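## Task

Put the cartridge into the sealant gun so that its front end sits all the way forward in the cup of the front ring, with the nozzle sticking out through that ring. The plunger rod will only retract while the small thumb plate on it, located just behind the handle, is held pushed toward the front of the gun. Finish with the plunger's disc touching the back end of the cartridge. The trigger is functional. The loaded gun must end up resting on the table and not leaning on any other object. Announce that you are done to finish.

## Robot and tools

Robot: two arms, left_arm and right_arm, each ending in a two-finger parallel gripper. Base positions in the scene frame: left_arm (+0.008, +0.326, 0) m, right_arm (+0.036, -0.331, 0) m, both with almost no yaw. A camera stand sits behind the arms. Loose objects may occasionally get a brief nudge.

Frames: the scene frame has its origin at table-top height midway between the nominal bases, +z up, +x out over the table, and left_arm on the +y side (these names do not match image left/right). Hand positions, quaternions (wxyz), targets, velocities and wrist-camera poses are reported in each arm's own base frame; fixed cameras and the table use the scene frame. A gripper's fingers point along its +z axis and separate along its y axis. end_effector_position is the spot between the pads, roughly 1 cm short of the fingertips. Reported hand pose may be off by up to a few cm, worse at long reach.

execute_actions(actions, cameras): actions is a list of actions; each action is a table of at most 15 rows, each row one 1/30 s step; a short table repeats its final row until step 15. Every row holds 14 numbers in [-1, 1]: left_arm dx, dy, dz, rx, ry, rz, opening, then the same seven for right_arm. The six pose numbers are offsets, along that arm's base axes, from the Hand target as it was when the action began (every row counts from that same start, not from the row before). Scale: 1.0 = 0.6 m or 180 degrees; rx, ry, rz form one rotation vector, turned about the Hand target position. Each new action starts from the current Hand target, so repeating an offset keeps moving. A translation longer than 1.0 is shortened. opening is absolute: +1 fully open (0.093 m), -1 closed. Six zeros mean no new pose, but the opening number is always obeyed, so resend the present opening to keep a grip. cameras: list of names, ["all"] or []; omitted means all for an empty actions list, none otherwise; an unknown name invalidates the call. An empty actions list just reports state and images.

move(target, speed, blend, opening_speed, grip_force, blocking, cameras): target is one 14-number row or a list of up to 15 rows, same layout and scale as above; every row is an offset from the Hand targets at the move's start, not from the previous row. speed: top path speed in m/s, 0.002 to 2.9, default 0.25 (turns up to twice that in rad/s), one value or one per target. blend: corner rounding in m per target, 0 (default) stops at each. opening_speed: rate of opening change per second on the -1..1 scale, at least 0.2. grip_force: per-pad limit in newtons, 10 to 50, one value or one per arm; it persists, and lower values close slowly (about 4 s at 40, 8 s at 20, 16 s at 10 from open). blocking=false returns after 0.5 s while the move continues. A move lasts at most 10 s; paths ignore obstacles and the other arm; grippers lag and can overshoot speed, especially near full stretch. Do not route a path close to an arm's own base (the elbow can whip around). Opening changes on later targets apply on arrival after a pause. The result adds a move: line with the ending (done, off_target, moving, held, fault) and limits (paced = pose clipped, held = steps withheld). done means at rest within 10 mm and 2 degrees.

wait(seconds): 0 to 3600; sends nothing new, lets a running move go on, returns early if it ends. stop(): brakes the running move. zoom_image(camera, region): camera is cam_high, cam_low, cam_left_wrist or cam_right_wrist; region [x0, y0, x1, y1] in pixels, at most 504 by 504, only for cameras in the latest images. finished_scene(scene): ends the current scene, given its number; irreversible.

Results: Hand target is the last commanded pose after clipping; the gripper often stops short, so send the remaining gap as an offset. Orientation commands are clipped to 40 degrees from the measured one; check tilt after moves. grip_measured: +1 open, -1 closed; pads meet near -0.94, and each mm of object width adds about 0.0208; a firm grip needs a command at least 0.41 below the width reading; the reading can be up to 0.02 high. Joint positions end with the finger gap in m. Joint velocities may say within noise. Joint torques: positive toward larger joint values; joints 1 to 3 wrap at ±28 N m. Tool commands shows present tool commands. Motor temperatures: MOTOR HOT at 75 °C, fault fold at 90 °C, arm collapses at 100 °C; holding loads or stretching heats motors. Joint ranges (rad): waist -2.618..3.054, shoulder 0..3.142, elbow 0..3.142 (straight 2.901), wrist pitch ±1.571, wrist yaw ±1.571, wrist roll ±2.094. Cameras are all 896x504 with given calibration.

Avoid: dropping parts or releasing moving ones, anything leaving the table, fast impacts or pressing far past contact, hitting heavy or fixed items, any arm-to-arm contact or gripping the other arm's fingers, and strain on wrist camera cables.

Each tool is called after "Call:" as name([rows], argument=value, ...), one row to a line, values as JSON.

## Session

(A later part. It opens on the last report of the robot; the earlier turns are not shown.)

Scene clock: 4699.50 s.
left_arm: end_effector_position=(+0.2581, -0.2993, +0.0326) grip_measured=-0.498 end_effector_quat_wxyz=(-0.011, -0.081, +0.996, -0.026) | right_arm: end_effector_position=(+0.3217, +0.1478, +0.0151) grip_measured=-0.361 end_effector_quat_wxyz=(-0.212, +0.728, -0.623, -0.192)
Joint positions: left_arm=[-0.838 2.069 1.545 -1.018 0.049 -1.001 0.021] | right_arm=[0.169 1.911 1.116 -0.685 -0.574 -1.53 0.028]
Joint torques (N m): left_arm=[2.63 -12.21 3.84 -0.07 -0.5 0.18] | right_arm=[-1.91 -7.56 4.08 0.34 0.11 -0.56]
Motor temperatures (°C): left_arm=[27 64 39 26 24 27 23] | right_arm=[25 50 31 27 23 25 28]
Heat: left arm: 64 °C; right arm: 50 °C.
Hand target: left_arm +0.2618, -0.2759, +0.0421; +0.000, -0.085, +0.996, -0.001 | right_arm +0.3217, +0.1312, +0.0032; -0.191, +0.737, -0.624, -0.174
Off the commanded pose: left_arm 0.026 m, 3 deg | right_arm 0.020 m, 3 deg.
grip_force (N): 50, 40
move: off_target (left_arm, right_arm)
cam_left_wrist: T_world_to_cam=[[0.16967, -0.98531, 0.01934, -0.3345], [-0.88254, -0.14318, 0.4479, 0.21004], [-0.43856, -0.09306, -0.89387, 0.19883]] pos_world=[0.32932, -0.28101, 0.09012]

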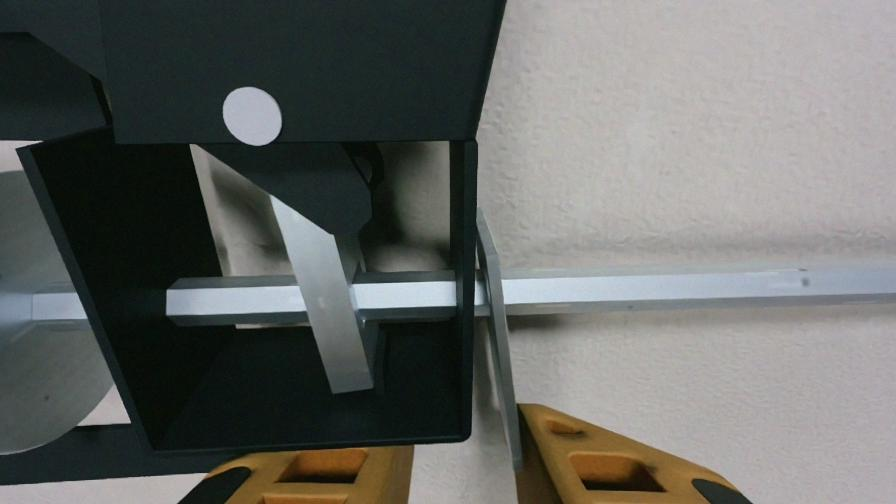

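Call:
move([
  [-0.004,0.0248,0.00,0,0,0,-0.5,0.003,-0.0165,-0.003,0,0,0,-0.6],
], speed=0.06, cameras=["cam_left_wrist"])

Call:
move([
  [-0.004,0.0248,0.00,0,0,0,-0.5,0.003,-0.0248,-0.003,0,0,0,-0.6],
], speed=0.06, cameras=["cam_left_wrist"])

Scene clock: 4706.53 s.
left_arm: end_effector_position=(+0.2595, -0.3001, +0.0346) grip_measured=-0.498 end_effector_quat_wxyz=(-0.006, -0.075, +0.996, -0.056) | right_arm: end_effector_position=(+0.3224, +0.1453, +0.0163) grip_measured=-0.362 end_effector_quat_wxyz=(-0.223, +0.725, -0.618, -0.203)
Joint positions: left_arm=[-0.824 2.027 1.486 -0.95 0.079 -0.978 0.021] | right_arm=[0.148 1.917 1.116 -0.689 -0.609 -1.557 0.028]
Joint torques (N m): left_arm=[3.29 -12.03 3.58 -0.48 -0.72 0.18] | right_arm=[-2.48 -7.57 4.49 0.17 0.46 -0.67]
Motor temperatures (°C): left_arm=[27 66 39 26 25 27 23] | right_arm=[25 49 31 27 23 25 28]
Heat: left arm: 66 °C; right arm: 49 °C.
Hand target: left_arm +0.2594, -0.2610, +0.0421; +0.000, -0.086, +0.996, -0.001 | right_arm +0.3234, +0.1213, +0.0013; -0.191, +0.737, -0.624, -0.175
Off the commanded pose: left_arm 0.040 m, 6 deg | right_arm 0.028 m, 5 deg.
grip_force (N): 50, 40
move: off_target (left_arm, right_arm)
cam_left_wrist: T_world_to_cam=[[0.15843, -0.98422, 0.07884, -0.33437], [-0.89028, -0.10787, 0.44245, 0.22305], [-0.42696, -0.14029, -0.89332, 0.1839]] pos_world=[0.33007, -0.27923, 0.09196]

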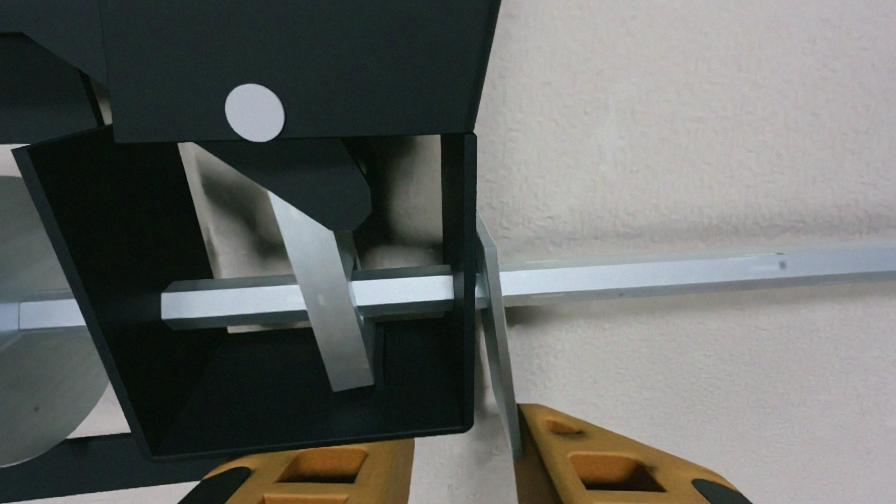

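Scene clock: 4707.40 s.
left_arm: end_effector_position=(+0.2611, -0.3026, +0.0367) grip_measured=-0.498 end_effector_quat_wxyz=(+0.000, -0.066, +0.994, -0.087) | right_arm: end_effector_position=(+0.3215, +0.1397, +0.0190) grip_measured=-0.363 end_effector_quat_wxyz=(-0.238, +0.720, -0.614, -0.220)
Joint positions: left_arm=[-0.812 1.99 1.432 -0.88 0.111 -0.953 0.021] | right_arm=[0.112 1.923 1.116 -0.71 -0.658 -1.599 0.028]
Joint torques (N m): left_arm=[4.31 -12.11 3.21 -0.94 -0.95 0.21] | right_arm=[-3.3 -7.23 5.07 0.04 0.99 -0.75]
Motor temperatures (°C): left_arm=[27 66 39 26 25 27 23] | right_arm=[25 49 31 27 23 26 29]
Heat: left arm: 66 °C; right arm: 49 °C.
Hand target: left_arm +0.2569, -0.2461, +0.0421; +0.000, -0.086, +0.996, +0.000 | right_arm +0.3253, +0.1064, -0.0005; -0.191, +0.737, -0.624, -0.175
Off the commanded pose: left_arm 0.057 m, 10 deg | right_arm 0.039 m, 8 deg.
grip_force (N): 50, 40
move: off_target (left_arm, right_arm)
cam_left_wrist: T_world_to_cam=[[0.141, -0.97984, 0.14154, -0.3337], [-0.89923, -0.06695, 0.43233, 0.23832], [-0.41414, -0.18824, -0.89054, 0.16821]] pos_world=[0.33102, -0.27936, 0.094]

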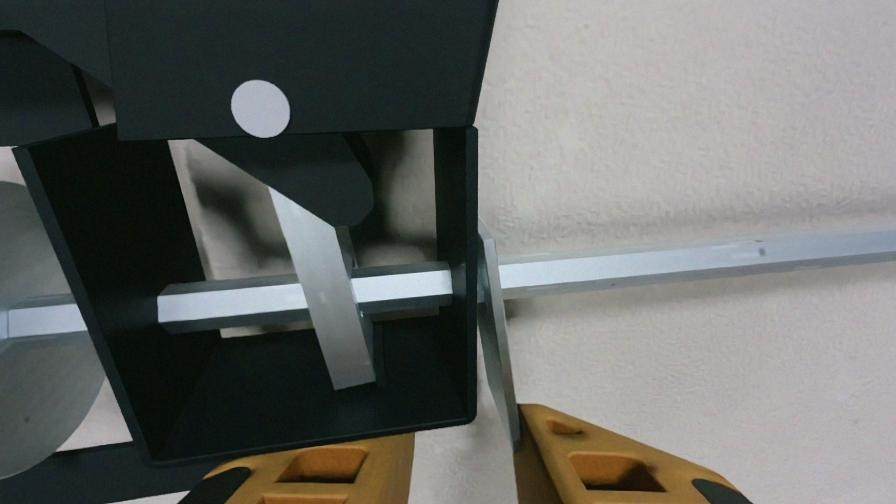

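Call:
move([
  [0.006,-0.1,0.006,0,0,0,-0.5,-0.006,0.06,0.004,0,0,0,-0.6],
  [0.009,-0.1,0.065,0,0,0,-0.5,-0.006,0.06,0.004,0,0,0,-0.6],
  [0.014,-0.045,0.065,0,0,0,0.55,-0.006,0.06,0.004,0,0,0,0.0],
], speed=0.08, cameras=["cam_left_wrist"])

Scene clock: 4807.20 s.
left_arm: end_effector_position=(+0.2602, -0.2719, +0.0667) grip_measured=+0.548 end_effector_quat_wxyz=(-0.021, -0.090, +0.996, +0.018) | right_arm: end_effector_position=(+0.3261, +0.1395, +0.0138) grip_measured=-0.002 end_effector_quat_wxyz=(-0.210, +0.728, -0.627, -0.182)
Joint positions: left_arm=[-0.803 2.044 1.646 -1.227 0.01 -0.982 0.072] | right_arm=[0.151 1.912 1.12 -0.685 -0.556 -1.543 0.045]
Joint torques (N m): left_arm=[0.43 -12.41 4.98 0.4 -0.18 0.14] | right_arm=[2.43 -7.36 3.75 0.59 -0.09 -0.03]
Motor temperatures (°C): left_arm=[27 69 36 26 26 27 23] | right_arm=[26 44 32 26 24 26 29]
Heat: left arm: 69 °C; right arm: 44 °C.
Hand target: left_arm +0.2654, -0.2731, +0.0811; +0.000, -0.085, +0.996, -0.001 | right_arm +0.3217, +0.1425, +0.0020; -0.191, +0.737, -0.624, -0.175
Off the commanded pose: left_arm 0.015 m, 3 deg | right_arm 0.013 m, 3 deg.
grip_force (N): 50, 40
move: off_target (left_arm, right_arm); target 3's new opening was sent with left_arm's hand 0.015 m and 3 deg from that target
cam_left_wrist: T_world_to_cam=[[0.18493, -0.98021, -0.07068, -0.30504], [-0.86721, -0.1966, 0.45749, 0.1814], [-0.46234, -0.02331, -0.8864, 0.25743]] pos_world=[0.33275, -0.25733, 0.12364]

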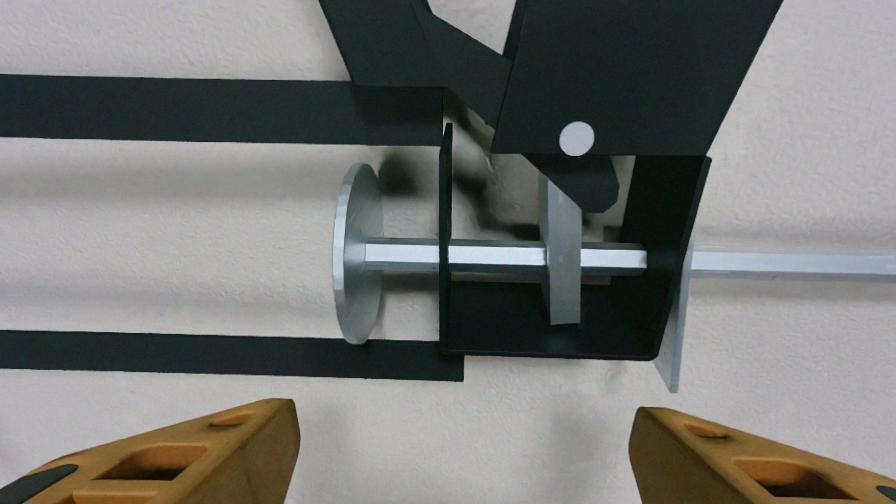

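Call:
move([
  [0.005,-0.0378,0.0,0,0,0,0.64,0.0,0.0,0.0,0,0,0,0.0],
  [0.008,-0.042,-0.035,0,0,0,0.64,0.0,0.0,0.0,0,0,0,0.0],
], speed=0.08, cameras=["cam_left_wrist"])

Scene clock: 4834.80 s.
left_arm: end_effector_position=(+0.2682, -0.2964, +0.0695) grip_measured=+0.638 end_effector_quat_wxyz=(-0.001, -0.080, +0.997, -0.007) | right_arm: end_effector_position=(+0.3261, +0.1395, +0.0138) grip_measured=-0.002 end_effector_quat_wxyz=(-0.210, +0.728, -0.627, -0.182)
Joint positions: left_arm=[-0.831 2.075 1.704 -1.192 0.01 -0.991 0.076] | right_arm=[0.151 1.912 1.12 -0.685 -0.556 -1.542 0.045]
Joint torques (N m): left_arm=[-0.35 -7.76 5.29 0.6 -0.18 -0.1] | right_arm=[2.65 -7.34 3.67 0.57 -0.06 -0.04]
Motor temperatures (°C): left_arm=[27 65 36 26 25 27 23] | right_arm=[26 43 32 26 23 26 28]
Heat: left arm: 65 °C; right arm: 43 °C.
Hand target: left_arm +0.2702, -0.2983, +0.0601; +0.000, -0.086, +0.996, -0.001 | right_arm +0.3217, +0.1425, +0.0020; -0.191, +0.737, -0.624, -0.175
Off the commanded pose: left_arm 0.010 m, 1 deg | right_arm 0.013 m, 3 deg.
grip_force (N): 50, 40
move: done
cam_left_wrist: T_world_to_cam=[[0.16811, -0.9856, -0.01822, -0.33104], [-0.88972, -0.15967, 0.42768, 0.20133], [-0.42443, -0.05569, -0.90375, 0.24452]] pos_world=[0.33856, -0.28051, 0.12884]

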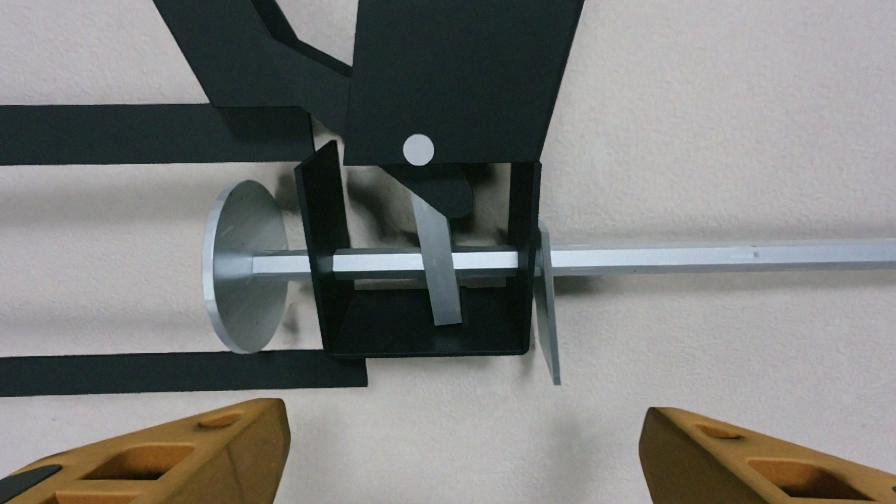

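Call:
move([
  [-0.0042,0.0057,-0.0202,0,0,0,0.64,0.0,0.0,0.0,0,0,0,0.0],
], speed=0.06, cameras=["cam_left_wrist"])

Scene clock: 4846.83 s.
left_arm: end_effector_position=(+0.2657, -0.2936, +0.0549) grip_measured=+0.638 end_effector_quat_wxyz=(-0.003, -0.080, +0.997, -0.004) | right_arm: end_effector_position=(+0.3261, +0.1395, +0.0138) grip_measured=-0.002 end_effector_quat_wxyz=(-0.210, +0.728, -0.627, -0.182)
Joint positions: left_arm=[-0.831 2.075 1.646 -1.139 0.01 -0.991 0.076] | right_arm=[0.151 1.912 1.12 -0.685 -0.556 -1.542 0.045]
Joint torques (N m): left_arm=[-0.16 -8.36 5 0.55 -0.19 -0.08] | right_arm=[2.5 -7.31 3.81 0.62 -0.06 -0.05]
Motor temperatures (°C): left_arm=[27 64 37 26 25 27 23] | right_arm=[25 43 32 27 23 26 28]
Heat: left arm: 64 °C; right arm: 43 °C.
Hand target: left_arm +0.2677, -0.2948, +0.0480; +0.000, -0.086, +0.996, -0.001 | right_arm +0.3217, +0.1425, +0.0020; -0.191, +0.737, -0.624, -0.175
Off the commanded pose: left_arm 0.007 m, 1 deg | right_arm 0.013 m, 3 deg.
grip_force (N): 50, 40
move: done
cam_left_wrist: T_world_to_cam=[[0.16803, -0.98551, -0.02301, -0.32785], [-0.88805, -0.16147, 0.43045, 0.20463], [-0.42793, -0.05189, -0.90232, 0.23238]] pos_world=[0.33625, -0.278, 0.11405]

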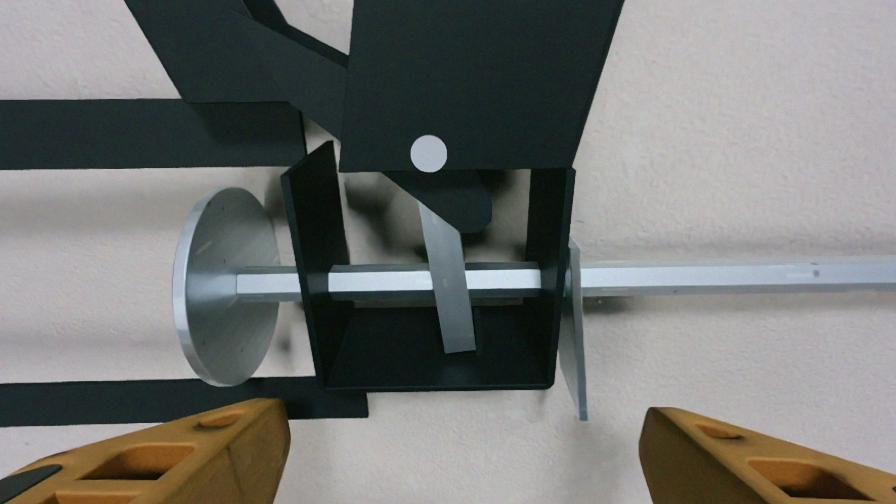

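Call:
move([
  [-0.003,0.0025,-0.018,0,0,0,0.64,0.0,0.0,0.0,0,0,0,0.0],
], speed=0.06, cameras=["cam_left_wrist"])

Scene clock: 4857.77 s.
left_arm: end_effector_position=(+0.2624, -0.2903, +0.0451) grip_measured=+0.638 end_effector_quat_wxyz=(-0.006, -0.081, +0.997, +0.000) | right_arm: end_effector_position=(+0.3261, +0.1395, +0.0138) grip_measured=-0.002 end_effector_quat_wxyz=(-0.210, +0.728, -0.627, -0.182)
Joint positions: left_arm=[-0.831 2.075 1.606 -1.11 0.01 -0.993 0.076] | right_arm=[0.151 1.912 1.12 -0.685 -0.556 -1.542 0.045]
Joint torques (N m): left_arm=[-0.23 -8.02 4.79 0.75 -0.19 -0.1] | right_arm=[2.65 -7.41 3.79 0.58 -0.06 -0.01]
Motor temperatures (°C): left_arm=[27 64 37 26 25 27 23] | right_arm=[25 43 32 27 23 26 28]
Heat: left arm: 64 °C; right arm: 43 °C.
Hand target: left_arm +0.2658, -0.2933, +0.0372; +0.000, -0.085, +0.996, +0.000 | right_arm +0.3217, +0.1425, +0.0020; -0.191, +0.737, -0.624, -0.175
Off the commanded pose: left_arm 0.009 m, 1 deg | right_arm 0.013 m, 3 deg.
grip_force (N): 50, 40
move: done
cam_left_wrist: T_world_to_cam=[[0.16928, -0.98505, -0.03201, -0.32409], [-0.88469, -0.16619, 0.43556, 0.20403], [-0.43436, -0.04541, -0.89959, 0.22578]] pos_world=[0.33343, -0.27509, 0.10387]

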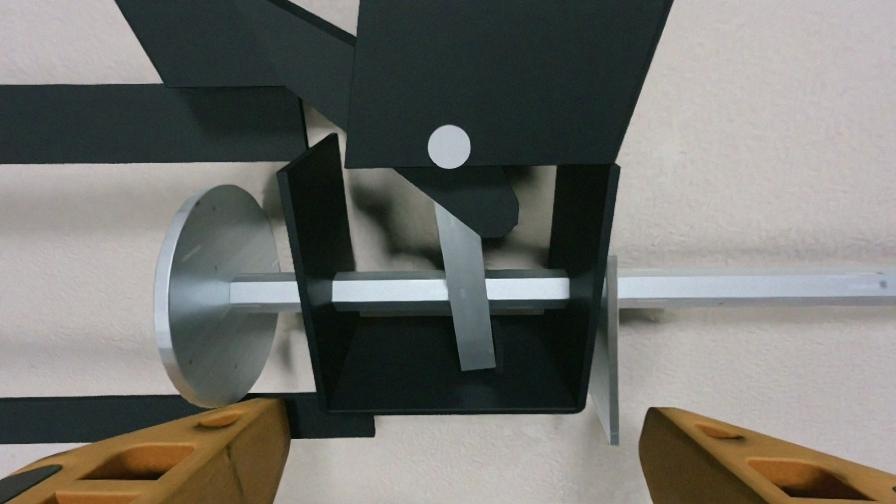

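Call:
move([
  [0.001,-0.001,-0.0185,0,0,0,0.64,0.0,0.0,0.0,0,0,0,0.0],
], speed=0.05, cameras=["cam_left_wrist"])

Scene clock: 4872.07 s.
left_arm: end_effector_position=(+0.2618, -0.2895, +0.0392) grip_measured=+0.638 end_effector_quat_wxyz=(-0.006, -0.082, +0.997, -0.001) | right_arm: end_effector_position=(+0.3261, +0.1395, +0.0138) grip_measured=-0.002 end_effector_quat_wxyz=(-0.210, +0.728, -0.627, -0.182)
Joint positions: left_arm=[-0.831 2.075 1.582 -1.084 0.01 -0.996 0.076] | right_arm=[0.151 1.912 1.12 -0.685 -0.556 -1.542 0.045]
Joint torques (N m): left_arm=[-0.18 -7.05 4.78 0.87 -0.19 -0.06] | right_arm=[2.43 -7.28 3.7 0.57 -0.07 -0.07]
Motor temperatures (°C): left_arm=[27 63 37 26 25 27 23] | right_arm=[25 43 32 27 23 26 28]
Heat: left arm: 63 °C; right arm: 43 °C.
Hand target: left_arm +0.2665, -0.2939, +0.0261; +0.000, -0.086, +0.996, +0.000 | right_arm +0.3217, +0.1425, +0.0020; -0.191, +0.737, -0.624, -0.175
Off the commanded pose: left_arm 0.015 m, 1 deg | right_arm 0.013 m, 3 deg.
grip_force (N): 50, 40
move: off_target (left_arm)
cam_left_wrist: T_world_to_cam=[[0.17198, -0.98463, -0.03044, -0.3241], [-0.8848, -0.16798, 0.43464, 0.20569], [-0.43308, -0.04782, -0.90009, 0.21913]] pos_world=[0.33264, -0.27409, 0.09796]

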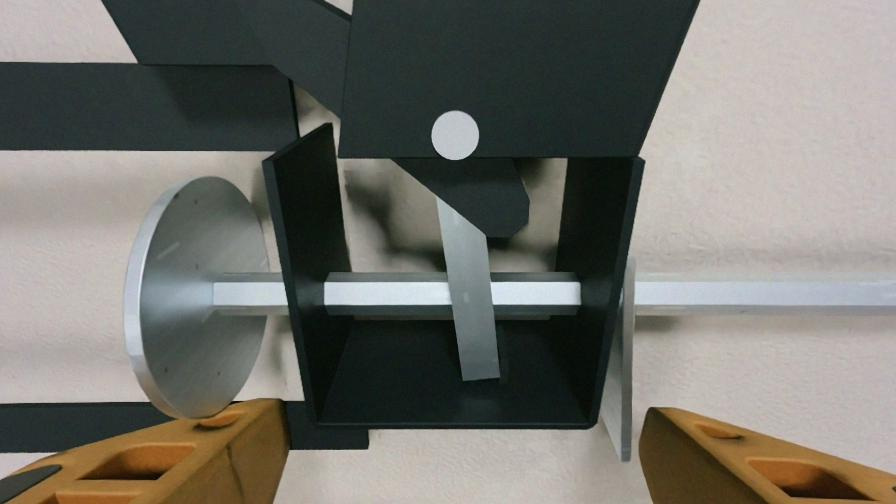

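Call:
move([
  [0.0,0.0,0.0,0,0,0,0.40,0.0,0.0,0.0,0,0,0,0.0],
], speed=0.05, opening_speed=0.5, cameras=["cam_left_wrist"])

Scene clock: 4881.53 s.
left_arm: end_effector_position=(+0.2629, -0.2907, +0.0392) grip_measured=+0.404 end_effector_quat_wxyz=(-0.003, -0.082, +0.997, -0.002) | right_arm: end_effector_position=(+0.3261, +0.1395, +0.0138) grip_measured=-0.002 end_effector_quat_wxyz=(-0.210, +0.728, -0.627, -0.182)
Joint positions: left_arm=[-0.832 2.075 1.582 -1.077 0.007 -0.996 0.065] | right_arm=[0.151 1.912 1.12 -0.685 -0.556 -1.542 0.045]
Joint torques (N m): left_arm=[-0.13 -7.09 4.81 0.81 -0.17 -0.04] | right_arm=[2.51 -7.36 3.82 0.6 -0.1 -0.05]
Motor temperatures (°C): left_arm=[27 61 37 26 25 27 23] | right_arm=[25 43 32 27 23 26 28]
Heat: left arm: 61 °C; right arm: 43 °C.
Hand target: left_arm +0.2664, -0.2940, +0.0261; +0.000, -0.085, +0.996, -0.001 | right_arm +0.3217, +0.1425, +0.0020; -0.191, +0.737, -0.624, -0.175
Off the commanded pose: left_arm 0.014 m, 1 deg | right_arm 0.013 m, 3 deg.
grip_force (N): 50, 40
move: done
cam_left_wrist: T_world_to_cam=[[0.17104, -0.98491, -0.02659, -0.32534], [-0.88785, -0.16577, 0.42923, 0.20815], [-0.42716, -0.04981, -0.9028, 0.21749]] pos_world=[0.33335, -0.2751, 0.09835]

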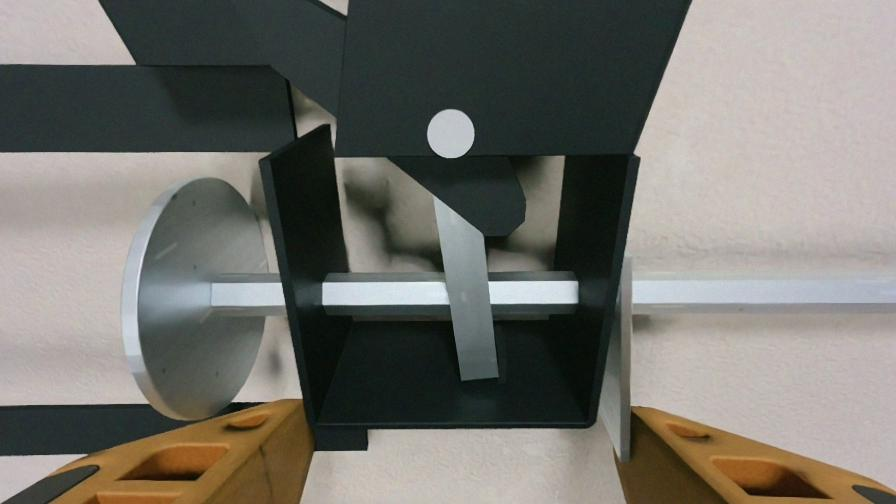

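Call:
move([
  [0.0,0.0,0.0,0,0,0,0.30,0.0,0.0,0.0,0,0,0,0.0],
], speed=0.05, opening_speed=0.3, cameras=["cam_left_wrist"])

Scene clock: 4887.10 s.
left_arm: end_effector_position=(+0.2636, -0.2915, +0.0392) grip_measured=+0.304 end_effector_quat_wxyz=(-0.001, -0.082, +0.997, -0.004) | right_arm: end_effector_position=(+0.3261, +0.1395, +0.0138) grip_measured=-0.002 end_effector_quat_wxyz=(-0.210, +0.728, -0.627, -0.182)
Joint positions: left_arm=[-0.832 2.075 1.582 -1.073 0.007 -0.996 0.06] | right_arm=[0.151 1.912 1.12 -0.685 -0.556 -1.542 0.045]
Joint torques (N m): left_arm=[-0.12 -7.13 4.67 0.77 -0.19 -0.06] | right_arm=[2.54 -7.49 3.75 0.59 -0.08 -0.01]
Motor temperatures (°C): left_arm=[27 61 37 26 25 27 23] | right_arm=[25 43 32 27 23 26 28]
Heat: left arm: 61 °C; right arm: 43 °C.
Hand target: left_arm +0.2664, -0.2940, +0.0261; +0.000, -0.085, +0.996, -0.001 | right_arm +0.3217, +0.1425, +0.0020; -0.191, +0.737, -0.624, -0.175
Off the commanded pose: left_arm 0.014 m, 1 deg | right_arm 0.013 m, 3 deg.
grip_force (N): 50, 40
move: done
cam_left_wrist: T_world_to_cam=[[0.17117, -0.98498, -0.02271, -0.32647], [-0.88916, -0.16436, 0.42705, 0.20946], [-0.42437, -0.0529, -0.90394, 0.21617]] pos_world=[0.33386, -0.2757, 0.09855]

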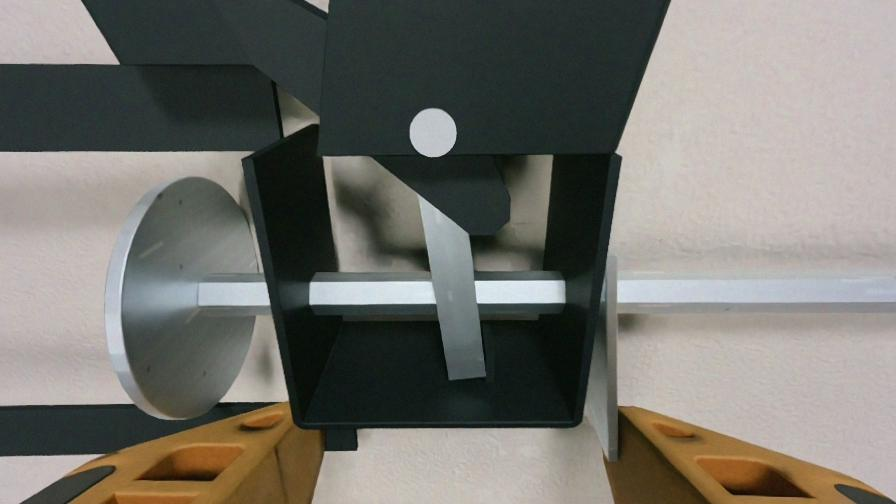

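Call:
move([
  [0.0,0.0,0.0,0,0,0,0.20,0.0,0.0,0.0,0,0,0,0.0],
], speed=0.05, opening_speed=0.3, cameras=["cam_left_wrist"])

Scene clock: 4891.17 s.
left_arm: end_effector_position=(+0.2640, -0.2919, +0.0392) grip_measured=+0.204 end_effector_quat_wxyz=(-0.001, -0.082, +0.997, -0.005) | right_arm: end_effector_position=(+0.3261, +0.1395, +0.0138) grip_measured=-0.002 end_effector_quat_wxyz=(-0.210, +0.728, -0.627, -0.182)
Joint positions: left_arm=[-0.832 2.075 1.582 -1.07 0.007 -0.996 0.055] | right_arm=[0.151 1.912 1.12 -0.685 -0.556 -1.542 0.045]
Joint torques (N m): left_arm=[0.03 -7.05 4.89 0.74 -0.18 -0.05] | right_arm=[2.36 -7.43 3.85 0.61 -0.09 -0.06]
Motor temperatures (°C): left_arm=[27 60 37 26 25 27 23] | right_arm=[25 43 32 27 23 26 28]
Heat: left arm: 60 °C; right arm: 43 °C.
Hand target: left_arm +0.2663, -0.2940, +0.0261; +0.000, -0.085, +0.996, +0.000 | right_arm +0.3217, +0.1425, +0.0020; -0.191, +0.737, -0.624, -0.175
Off the commanded pose: left_arm 0.013 m, 1 deg | right_arm 0.013 m, 3 deg.
grip_force (N): 50, 40
move: done
cam_left_wrist: T_world_to_cam=[[0.17111, -0.98503, -0.02077, -0.32701], [-0.88983, -0.16356, 0.42596, 0.21019], [-0.42299, -0.0544, -0.9045, 0.21555]] pos_world=[0.33416, -0.27601, 0.09864]

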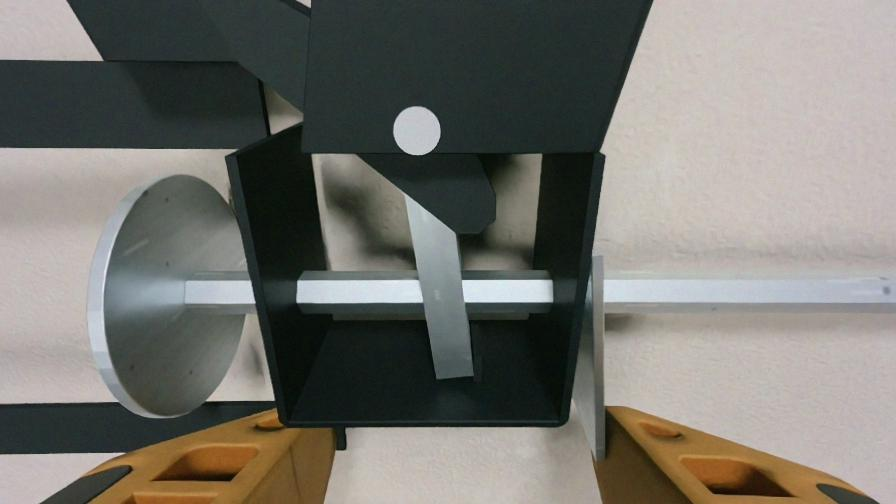

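Call:
move([
  [0.0,0.0,0.003,0,0,0,0.64,0.0,0.0,0.0,0,0,0,0.0],
  [-0.002,0.012,0.003,0,0,0,0.64,0.0,0.0,0.0,0,0,0,0.0],
], speed=0.05, cameras=["cam_left_wrist"])

Scene clock: 4898.37 s.
left_arm: end_effector_position=(+0.2656, -0.2940, +0.0376) grip_measured=+0.638 end_effector_quat_wxyz=(+0.003, -0.082, +0.997, -0.011) | right_arm: end_effector_position=(+0.3261, +0.1395, +0.0138) grip_measured=-0.002 end_effector_quat_wxyz=(-0.210, +0.728, -0.627, -0.182)
Joint positions: left_arm=[-0.832 2.075 1.576 -1.051 0.009 -0.996 0.076] | right_arm=[0.151 1.912 1.12 -0.685 -0.556 -1.542 0.045]
Joint torques (N m): left_arm=[0.98 -8.85 3.04 0.6 -0.18 0.06] | right_arm=[2.61 -7.31 3.79 0.6 -0.06 -0.06]
Motor temperatures (°C): left_arm=[27 60 37 26 25 27 23] | right_arm=[25 43 32 27 23 26 28]
Heat: left arm: 60 °C; right arm: 43 °C.
Hand target: left_arm +0.2653, -0.2868, +0.0279; +0.000, -0.085, +0.996, -0.001 | right_arm +0.3217, +0.1425, +0.0020; -0.191, +0.737, -0.624, -0.175
Off the commanded pose: left_arm 0.012 m, 1 deg | right_arm 0.013 m, 3 deg.
grip_force (N): 50, 40
move: off_target (left_arm)
cam_left_wrist: T_world_to_cam=[[0.17129, -0.98518, -0.00932, -0.32996], [-0.89295, -0.15924, 0.42105, 0.21426], [-0.41629, -0.06379, -0.90699, 0.21027]] pos_world=[0.33538, -0.27753, 0.09743]

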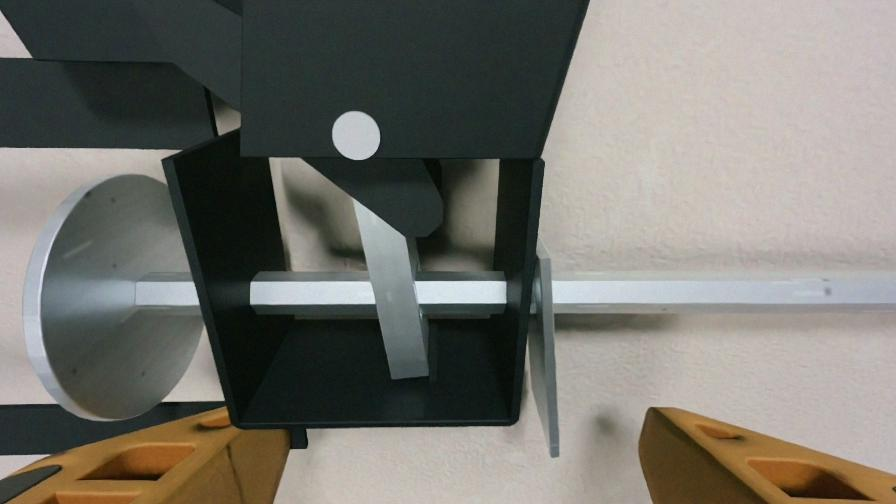

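Call:
move([
  [-0.003,0.024,0.001,0,0,0,0.64,0.0,0.0,0.0,0,0,0,0.0],
], speed=0.05, cameras=["cam_left_wrist"])

Scene clock: 4914.80 s.
left_arm: end_effector_position=(+0.2652, -0.2811, +0.0364) grip_measured=+0.638 end_effector_quat_wxyz=(+0.007, -0.085, +0.996, -0.009) | right_arm: end_effector_position=(+0.3261, +0.1395, +0.0138) grip_measured=-0.002 end_effector_quat_wxyz=(-0.210, +0.728, -0.627, -0.182)
Joint positions: left_arm=[-0.814 2.037 1.514 -1.024 0.002 -0.983 0.076] | right_arm=[0.151 1.912 1.12 -0.685 -0.556 -1.542 0.045]
Joint torques (N m): left_arm=[1.26 -8.87 2.92 0.55 -0.06 0.12] | right_arm=[2.62 -7.45 3.78 0.61 -0.08 -0.05]
Motor temperatures (°C): left_arm=[27 60 37 26 25 27 23] | right_arm=[25 43 32 27 23 26 28]
Heat: left arm: 60 °C; right arm: 43 °C.
Hand target: left_arm +0.2634, -0.2724, +0.0284; +0.000, -0.086, +0.996, -0.001 | right_arm +0.3217, +0.1425, +0.0020; -0.191, +0.737, -0.624, -0.175
Off the commanded pose: left_arm 0.012 m, 1 deg | right_arm 0.013 m, 3 deg.
grip_force (N): 50, 40
move: off_target (left_arm)
cam_left_wrist: T_world_to_cam=[[0.1771, -0.98413, -0.01081, -0.31843], [-0.89516, -0.16564, 0.41382, 0.21556], [-0.40904, -0.06362, -0.9103, 0.20813]] pos_world=[0.33449, -0.26443, 0.09682]

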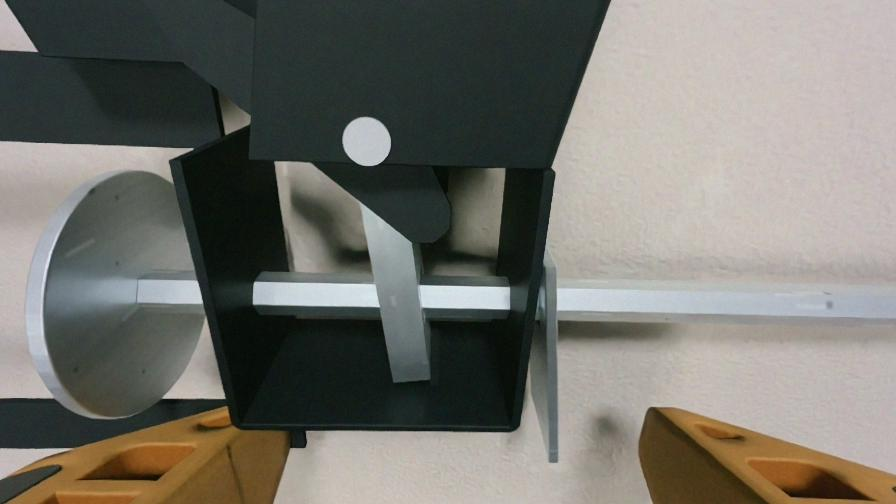

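Call:
move([
  [-0.0,-0.005,0.05,0,0,0,0.64,0.0,0.0,0.0,0,0,0,0.0],
  [0.005,0.02,0.05,0,0,0,0.64,0.0,0.0,0.0,0,0,0,0.0],
], speed=0.06, cameras=["cam_left_wrist"])

Scene clock: 4921.60 s.
left_arm: end_effector_position=(+0.2635, -0.2614, +0.0430) grip_measured=+0.638 end_effector_quat_wxyz=(-0.015, -0.089, +0.996, +0.014) | right_arm: end_effector_position=(+0.3261, +0.1395, +0.0138) grip_measured=-0.002 end_effector_quat_wxyz=(-0.210, +0.728, -0.627, -0.182)
Joint positions: left_arm=[-0.779 2.032 1.532 -1.112 0.004 -0.958 0.076] | right_arm=[0.151 1.912 1.12 -0.685 -0.556 -1.542 0.045]
Joint torques (N m): left_arm=[0.76 -12.64 4.7 0.28 -0.14 0.14] | right_arm=[2.5 -7.42 3.78 0.61 -0.06 -0.05]
Motor temperatures (°C): left_arm=[27 60 36 26 25 27 23] | right_arm=[25 43 32 27 23 26 27]
Heat: left arm: 60 °C; right arm: 43 °C.
Hand target: left_arm +0.2665, -0.2604, +0.0585; +0.000, -0.085, +0.996, -0.001 | right_arm +0.3217, +0.1425, +0.0020; -0.191, +0.737, -0.624, -0.175
Off the commanded pose: left_arm 0.016 m, 2 deg | right_arm 0.013 m, 3 deg.
grip_force (N): 50, 40
move: off_target (left_arm)
cam_left_wrist: T_world_to_cam=[[0.18439, -0.98086, -0.06256, -0.29746], [-0.87325, -0.1927, 0.44755, 0.20026], [-0.45104, -0.0279, -0.89207, 0.23423]] pos_world=[0.33538, -0.24664, 0.10072]

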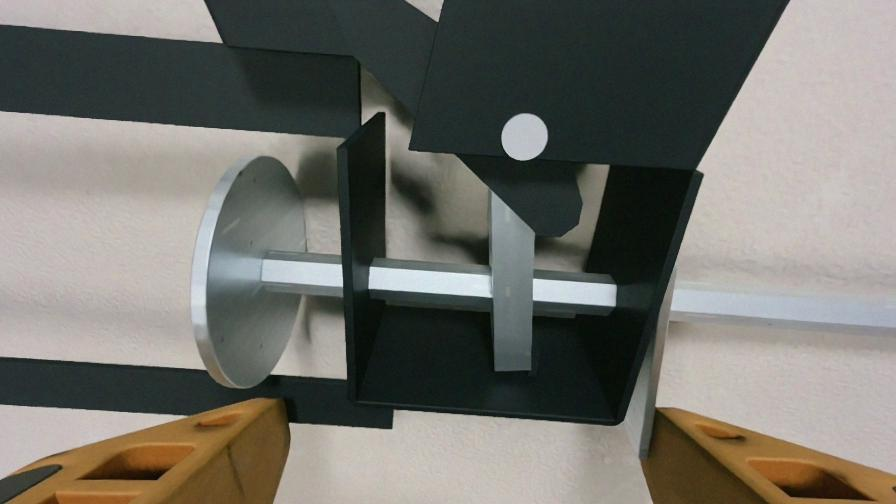

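Call:
move([
  [0.010,-0.017,0.0,0,0,0,0.64,0.0,0.0,0.0,0,0,0,0.0],
], speed=0.06, cameras=["cam_left_wrist"])

Scene clock: 4931.97 s.
left_arm: end_effector_position=(+0.2693, -0.2671, +0.0505) grip_measured=+0.638 end_effector_quat_wxyz=(-0.007, -0.089, +0.996, +0.005) | right_arm: end_effector_position=(+0.3261, +0.1395, +0.0138) grip_measured=-0.002 end_effector_quat_wxyz=(-0.210, +0.728, -0.627, -0.182)
Joint positions: left_arm=[-0.779 2.032 1.564 -1.119 0.004 -0.957 0.076] | right_arm=[0.151 1.912 1.12 -0.685 -0.556 -1.542 0.045]
Joint torques (N m): left_arm=[-0.06 -9.46 7.19 0.17 -0.12 0.07] | right_arm=[2.56 -7.42 3.73 0.58 -0.07 -0.04]
Motor temperatures (°C): left_arm=[27 62 37 26 25 27 23] | right_arm=[25 43 32 27 23 26 27]
Heat: left arm: 62 °C; right arm: 43 °C.
Hand target: left_arm +0.2725, -0.2705, +0.0584; +0.000, -0.086, +0.996, +0.000 | right_arm +0.3217, +0.1425, +0.0020; -0.191, +0.737, -0.624, -0.175
Off the commanded pose: left_arm 0.009 m, 1 deg | right_arm 0.013 m, 3 deg.
grip_force (N): 50, 40
move: done
cam_left_wrist: T_world_to_cam=[[0.1846, -0.98192, -0.04195, -0.30494], [-0.88128, -0.18427, 0.43519, 0.20588], [-0.43505, -0.04337, -0.89936, 0.23535]] pos_world=[0.34012, -0.25128, 0.10928]

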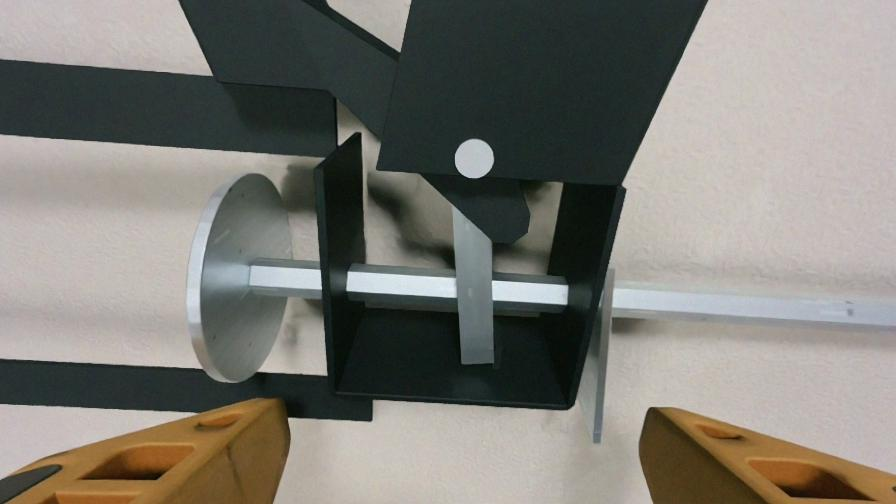

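Call:
move([
  [-0.003,-0.003,-0.03,0,0,-0.021,0.64,0.0,0.0,0.0,0,0,0,0.0],
], speed=0.06, cameras=["cam_left_wrist"])

Scene clock: 4943.00 s.
left_arm: end_effector_position=(+0.2694, -0.2684, +0.0462) grip_measured=+0.638 end_effector_quat_wxyz=(-0.004, -0.063, +0.998, +0.002) | right_arm: end_effector_position=(+0.3261, +0.1395, +0.0138) grip_measured=-0.002 end_effector_quat_wxyz=(-0.210, +0.728, -0.627, -0.182)
Joint positions: left_arm=[-0.782 2.032 1.546 -1.093 0.004 -0.908 0.076] | right_arm=[0.151 1.912 1.12 -0.685 -0.556 -1.542 0.045]
Joint torques (N m): left_arm=[-0.51 -8.21 4.86 0.67 -0.14 0.14] | right_arm=[2.44 -7.31 3.85 0.57 -0.06 -0.05]
Motor temperatures (°C): left_arm=[27 61 37 26 25 27 23] | right_arm=[25 42 32 27 23 26 27]
Heat: left arm: 61 °C; right arm: 42 °C.
Hand target: left_arm +0.2707, -0.2724, +0.0404; +0.000, -0.053, +0.999, +0.000 | right_arm +0.3217, +0.1425, +0.0020; -0.191, +0.737, -0.624, -0.175
Off the commanded pose: left_arm 0.007 m, 1 deg | right_arm 0.013 m, 3 deg.
grip_force (N): 50, 40
move: done
cam_left_wrist: T_world_to_cam=[[0.13398, -0.99038, -0.03461, -0.29547], [-0.89199, -0.13574, 0.4312, 0.22366], [-0.43175, -0.0269, -0.90159, 0.23507]] pos_world=[0.34058, -0.25594, 0.10526]

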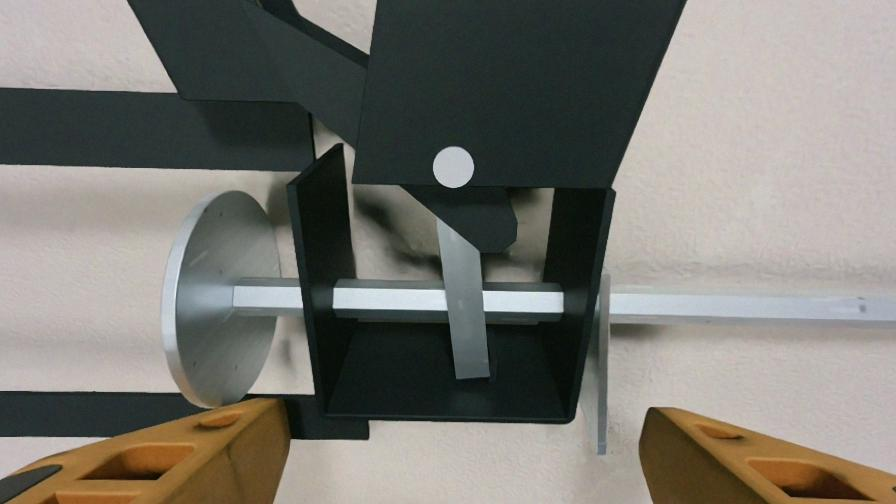

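Call:
move([
  [0.0,-0.0,-0.014,0,0,0,0.64,0.0,0.0,0.0,0,0,0,0.0],
  [0.0,-0.0,-0.014,0,0,0,0.40,0.0,0.0,0.0,0,0,0,0.0],
], speed=0.06, opening_speed=0.5, cameras=["cam_left_wrist"])

Scene clock: 4953.83 s.
left_arm: end_effector_position=(+0.2698, -0.2707, +0.0409) grip_measured=+0.402 end_effector_quat_wxyz=(+0.000, -0.060, +0.998, -0.004) | right_arm: end_effector_position=(+0.3261, +0.1395, +0.0138) grip_measured=-0.002 end_effector_quat_wxyz=(-0.210, +0.728, -0.627, -0.182)
Joint positions: left_arm=[-0.785 2.032 1.524 -1.057 0.004 -0.905 0.064] | right_arm=[0.151 1.912 1.12 -0.685 -0.556 -1.542 0.045]
Joint torques (N m): left_arm=[-0.25 -7.5 4.7 0.61 -0.13 0.14] | right_arm=[2.48 -7.32 3.92 0.59 -0.07 -0.04]
Motor temperatures (°C): left_arm=[27 60 37 26 25 27 23] | right_arm=[25 42 32 27 23 25 27]
Heat: left arm: 60 °C; right arm: 42 °C.
Hand target: left_arm +0.2706, -0.2724, +0.0320; +0.000, -0.053, +0.999, +0.000 | right_arm +0.3217, +0.1425, +0.0020; -0.191, +0.737, -0.624, -0.175
Off the commanded pose: left_arm 0.009 m, 1 deg | right_arm 0.013 m, 3 deg.
grip_force (N): 50, 40
move: done
cam_left_wrist: T_world_to_cam=[[0.12822, -0.99146, -0.02371, -0.29713], [-0.89694, -0.12613, 0.42377, 0.23026], [-0.42314, -0.03307, -0.90546, 0.22659]] pos_world=[0.34051, -0.25806, 0.10054]

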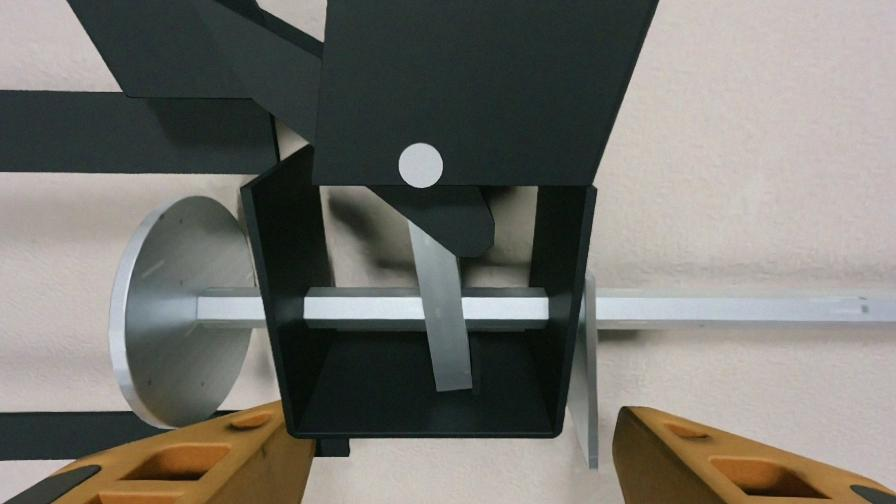

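Call:
move([
  [0.0,-0.0,0,0,0,0,0.30,0.0,0.0,0.0,0,0,0,0.0],
], speed=0.06, opening_speed=0.5, cameras=["cam_left_wrist"])

Call:
zoom_image(camera="cam_left_wrist", region=[200, 330, 420, 504])

Scene clock: 4960.47 s.
left_arm: end_effector_position=(+0.2698, -0.2707, +0.0409) grip_measured=+0.303 end_effector_quat_wxyz=(+0.000, -0.060, +0.998, -0.004) | right_arm: end_effector_position=(+0.3261, +0.1395, +0.0138) grip_measured=-0.002 end_effector_quat_wxyz=(-0.210, +0.728, -0.627, -0.182)
Joint positions: left_arm=[-0.785 2.032 1.524 -1.057 0.004 -0.905 0.06] | right_arm=[0.151 1.912 1.12 -0.685 -0.556 -1.542 0.045]
Joint torques (N m): left_arm=[-0.06 -7.43 4.88 0.61 -0.1 0.15] | right_arm=[2.56 -7.35 3.82 0.58 -0.08 -0.09]
Motor temperatures (°C): left_arm=[27 59 37 26 25 27 23] | right_arm=[25 42 32 27 23 25 27]
Heat: left arm: 59 °C; right arm: 42 °C.
Hand target: left_arm +0.2706, -0.2724, +0.0320; +0.000, -0.053, +0.999, +0.000 | right_arm +0.3217, +0.1425, +0.0020; -0.191, +0.737, -0.624, -0.175
Off the commanded pose: left_arm 0.009 m, 1 deg | right_arm 0.013 m, 3 deg.
grip_force (N): 50, 40
move: done
cam_left_wrist: T_world_to_cam=[[0.12822, -0.99146, -0.02371, -0.29713], [-0.89694, -0.12613, 0.42377, 0.23026], [-0.42314, -0.03307, -0.90546, 0.22659]] pos_world=[0.34051, -0.25806, 0.10054]

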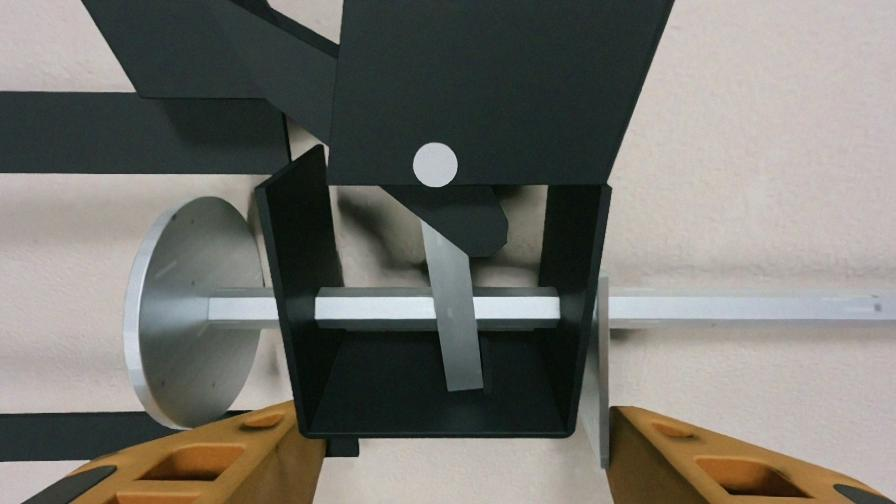

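Scaled by 2.291 from the camera's image (finer frame: 1280x720).

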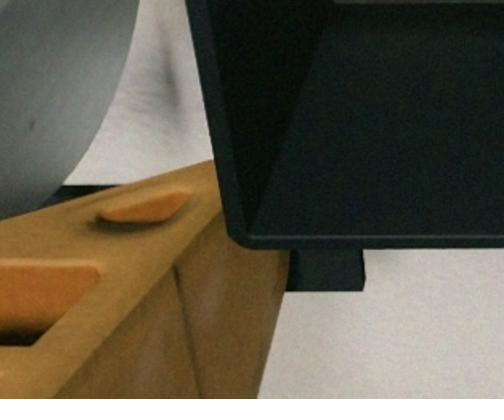

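Call:
move([
  [0.0,-0.0,0,0,0,0,0.22,0.0,0.0,0.0,0,0,0,0.0],
], speed=0.06, opening_speed=0.5, cameras=["cam_left_wrist"])

Call:
move([
  [0.0,-0.0,0,0,0,0,0.14,0.0,0.0,0.0,0,0,0,0.0],
], speed=0.06, opening_speed=0.5, cameras=["cam_left_wrist"])

Scene clock: 4967.23 s.
left_arm: end_effector_position=(+0.2698, -0.2707, +0.0409) grip_measured=+0.227 end_effector_quat_wxyz=(+0.000, -0.060, +0.998, -0.004) | right_arm: end_effector_position=(+0.3261, +0.1395, +0.0138) grip_measured=-0.002 end_effector_quat_wxyz=(-0.210, +0.728, -0.627, -0.182)
Joint positions: left_arm=[-0.785 2.032 1.524 -1.057 0.004 -0.905 0.056] | right_arm=[0.151 1.912 1.12 -0.685 -0.556 -1.542 0.045]
Joint torques (N m): left_arm=[-0.21 -7.47 4.86 0.64 -0.12 0.12] | right_arm=[2.51 -7.35 3.78 0.59 -0.07 -0.05]
Motor temperatures (°C): left_arm=[27 58 37 26 25 27 23] | right_arm=[25 42 32 27 23 25 27]
Heat: left arm: 58 °C; right arm: 42 °C.
Hand target: left_arm +0.2706, -0.2724, +0.0320; +0.000, -0.053, +0.999, +0.000 | right_arm +0.3217, +0.1425, +0.0020; -0.191, +0.737, -0.624, -0.175
Off the commanded pose: left_arm 0.009 m, 1 deg | right_arm 0.013 m, 3 deg.
grip_force (N): 50, 40
move: done
cam_left_wrist: T_world_to_cam=[[0.12822, -0.99146, -0.02371, -0.29713], [-0.89694, -0.12613, 0.42377, 0.23026], [-0.42314, -0.03307, -0.90546, 0.22659]] pos_world=[0.34051, -0.25806, 0.10054]

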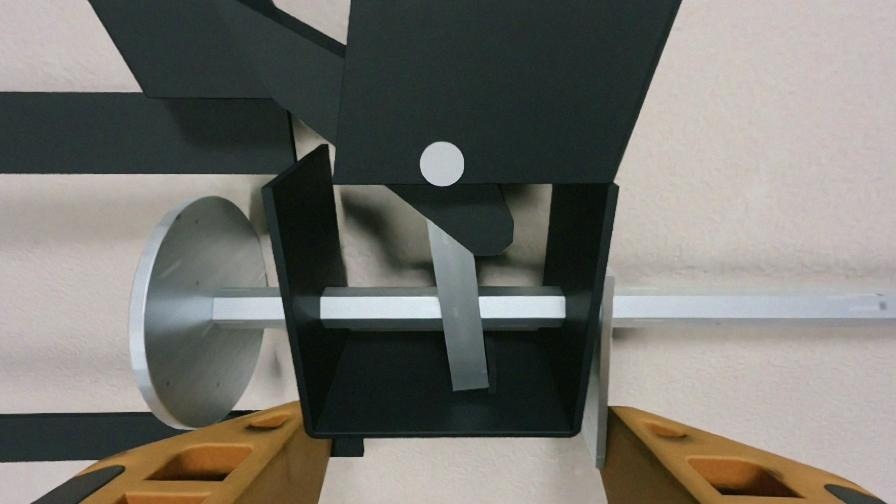

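Scene clock: 4967.73 s.
left_arm: end_effector_position=(+0.2697, -0.2708, +0.0409) grip_measured=+0.147 end_effector_quat_wxyz=(+0.000, -0.059, +0.998, -0.004) | right_arm: end_effector_position=(+0.3261, +0.1395, +0.0138) grip_measured=-0.002 end_effector_quat_wxyz=(-0.210, +0.728, -0.627, -0.182)
Joint positions: left_arm=[-0.785 2.032 1.524 -1.057 0.005 -0.904 0.052] | right_arm=[0.151 1.912 1.12 -0.685 -0.556 -1.542 0.045]
Joint torques (N m): left_arm=[-0.18 -7.49 4.82 0.64 -0.13 0.13] | right_arm=[2.54 -7.31 3.85 0.62 -0.06 -0.05]
Motor temperatures (°C): left_arm=[27 58 37 26 25 27 23] | right_arm=[25 42 32 27 23 25 27]
Heat: left arm: 58 °C; right arm: 42 °C.
Hand target: left_arm +0.2706, -0.2724, +0.0320; +0.000, -0.053, +0.999, +0.000 | right_arm +0.3217, +0.1425, +0.0020; -0.191, +0.737, -0.624, -0.175
Off the commanded pose: left_arm 0.009 m, 1 deg | right_arm 0.013 m, 3 deg.
grip_force (N): 50, 40
move: done
cam_left_wrist: T_world_to_cam=[[0.12713, -0.99161, -0.02327, -0.29693], [-0.89687, -0.12494, 0.42427, 0.23039], [-0.42362, -0.03307, -0.90524, 0.22669]] pos_world=[0.34041, -0.25816, 0.10054]

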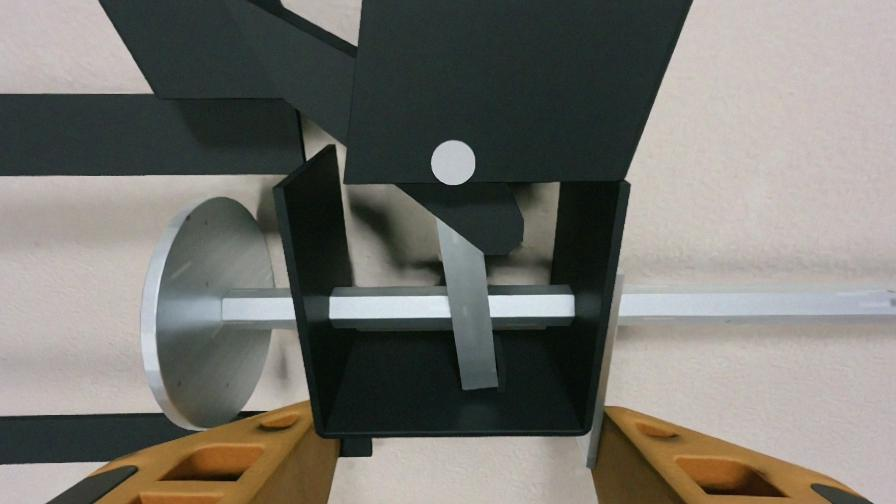

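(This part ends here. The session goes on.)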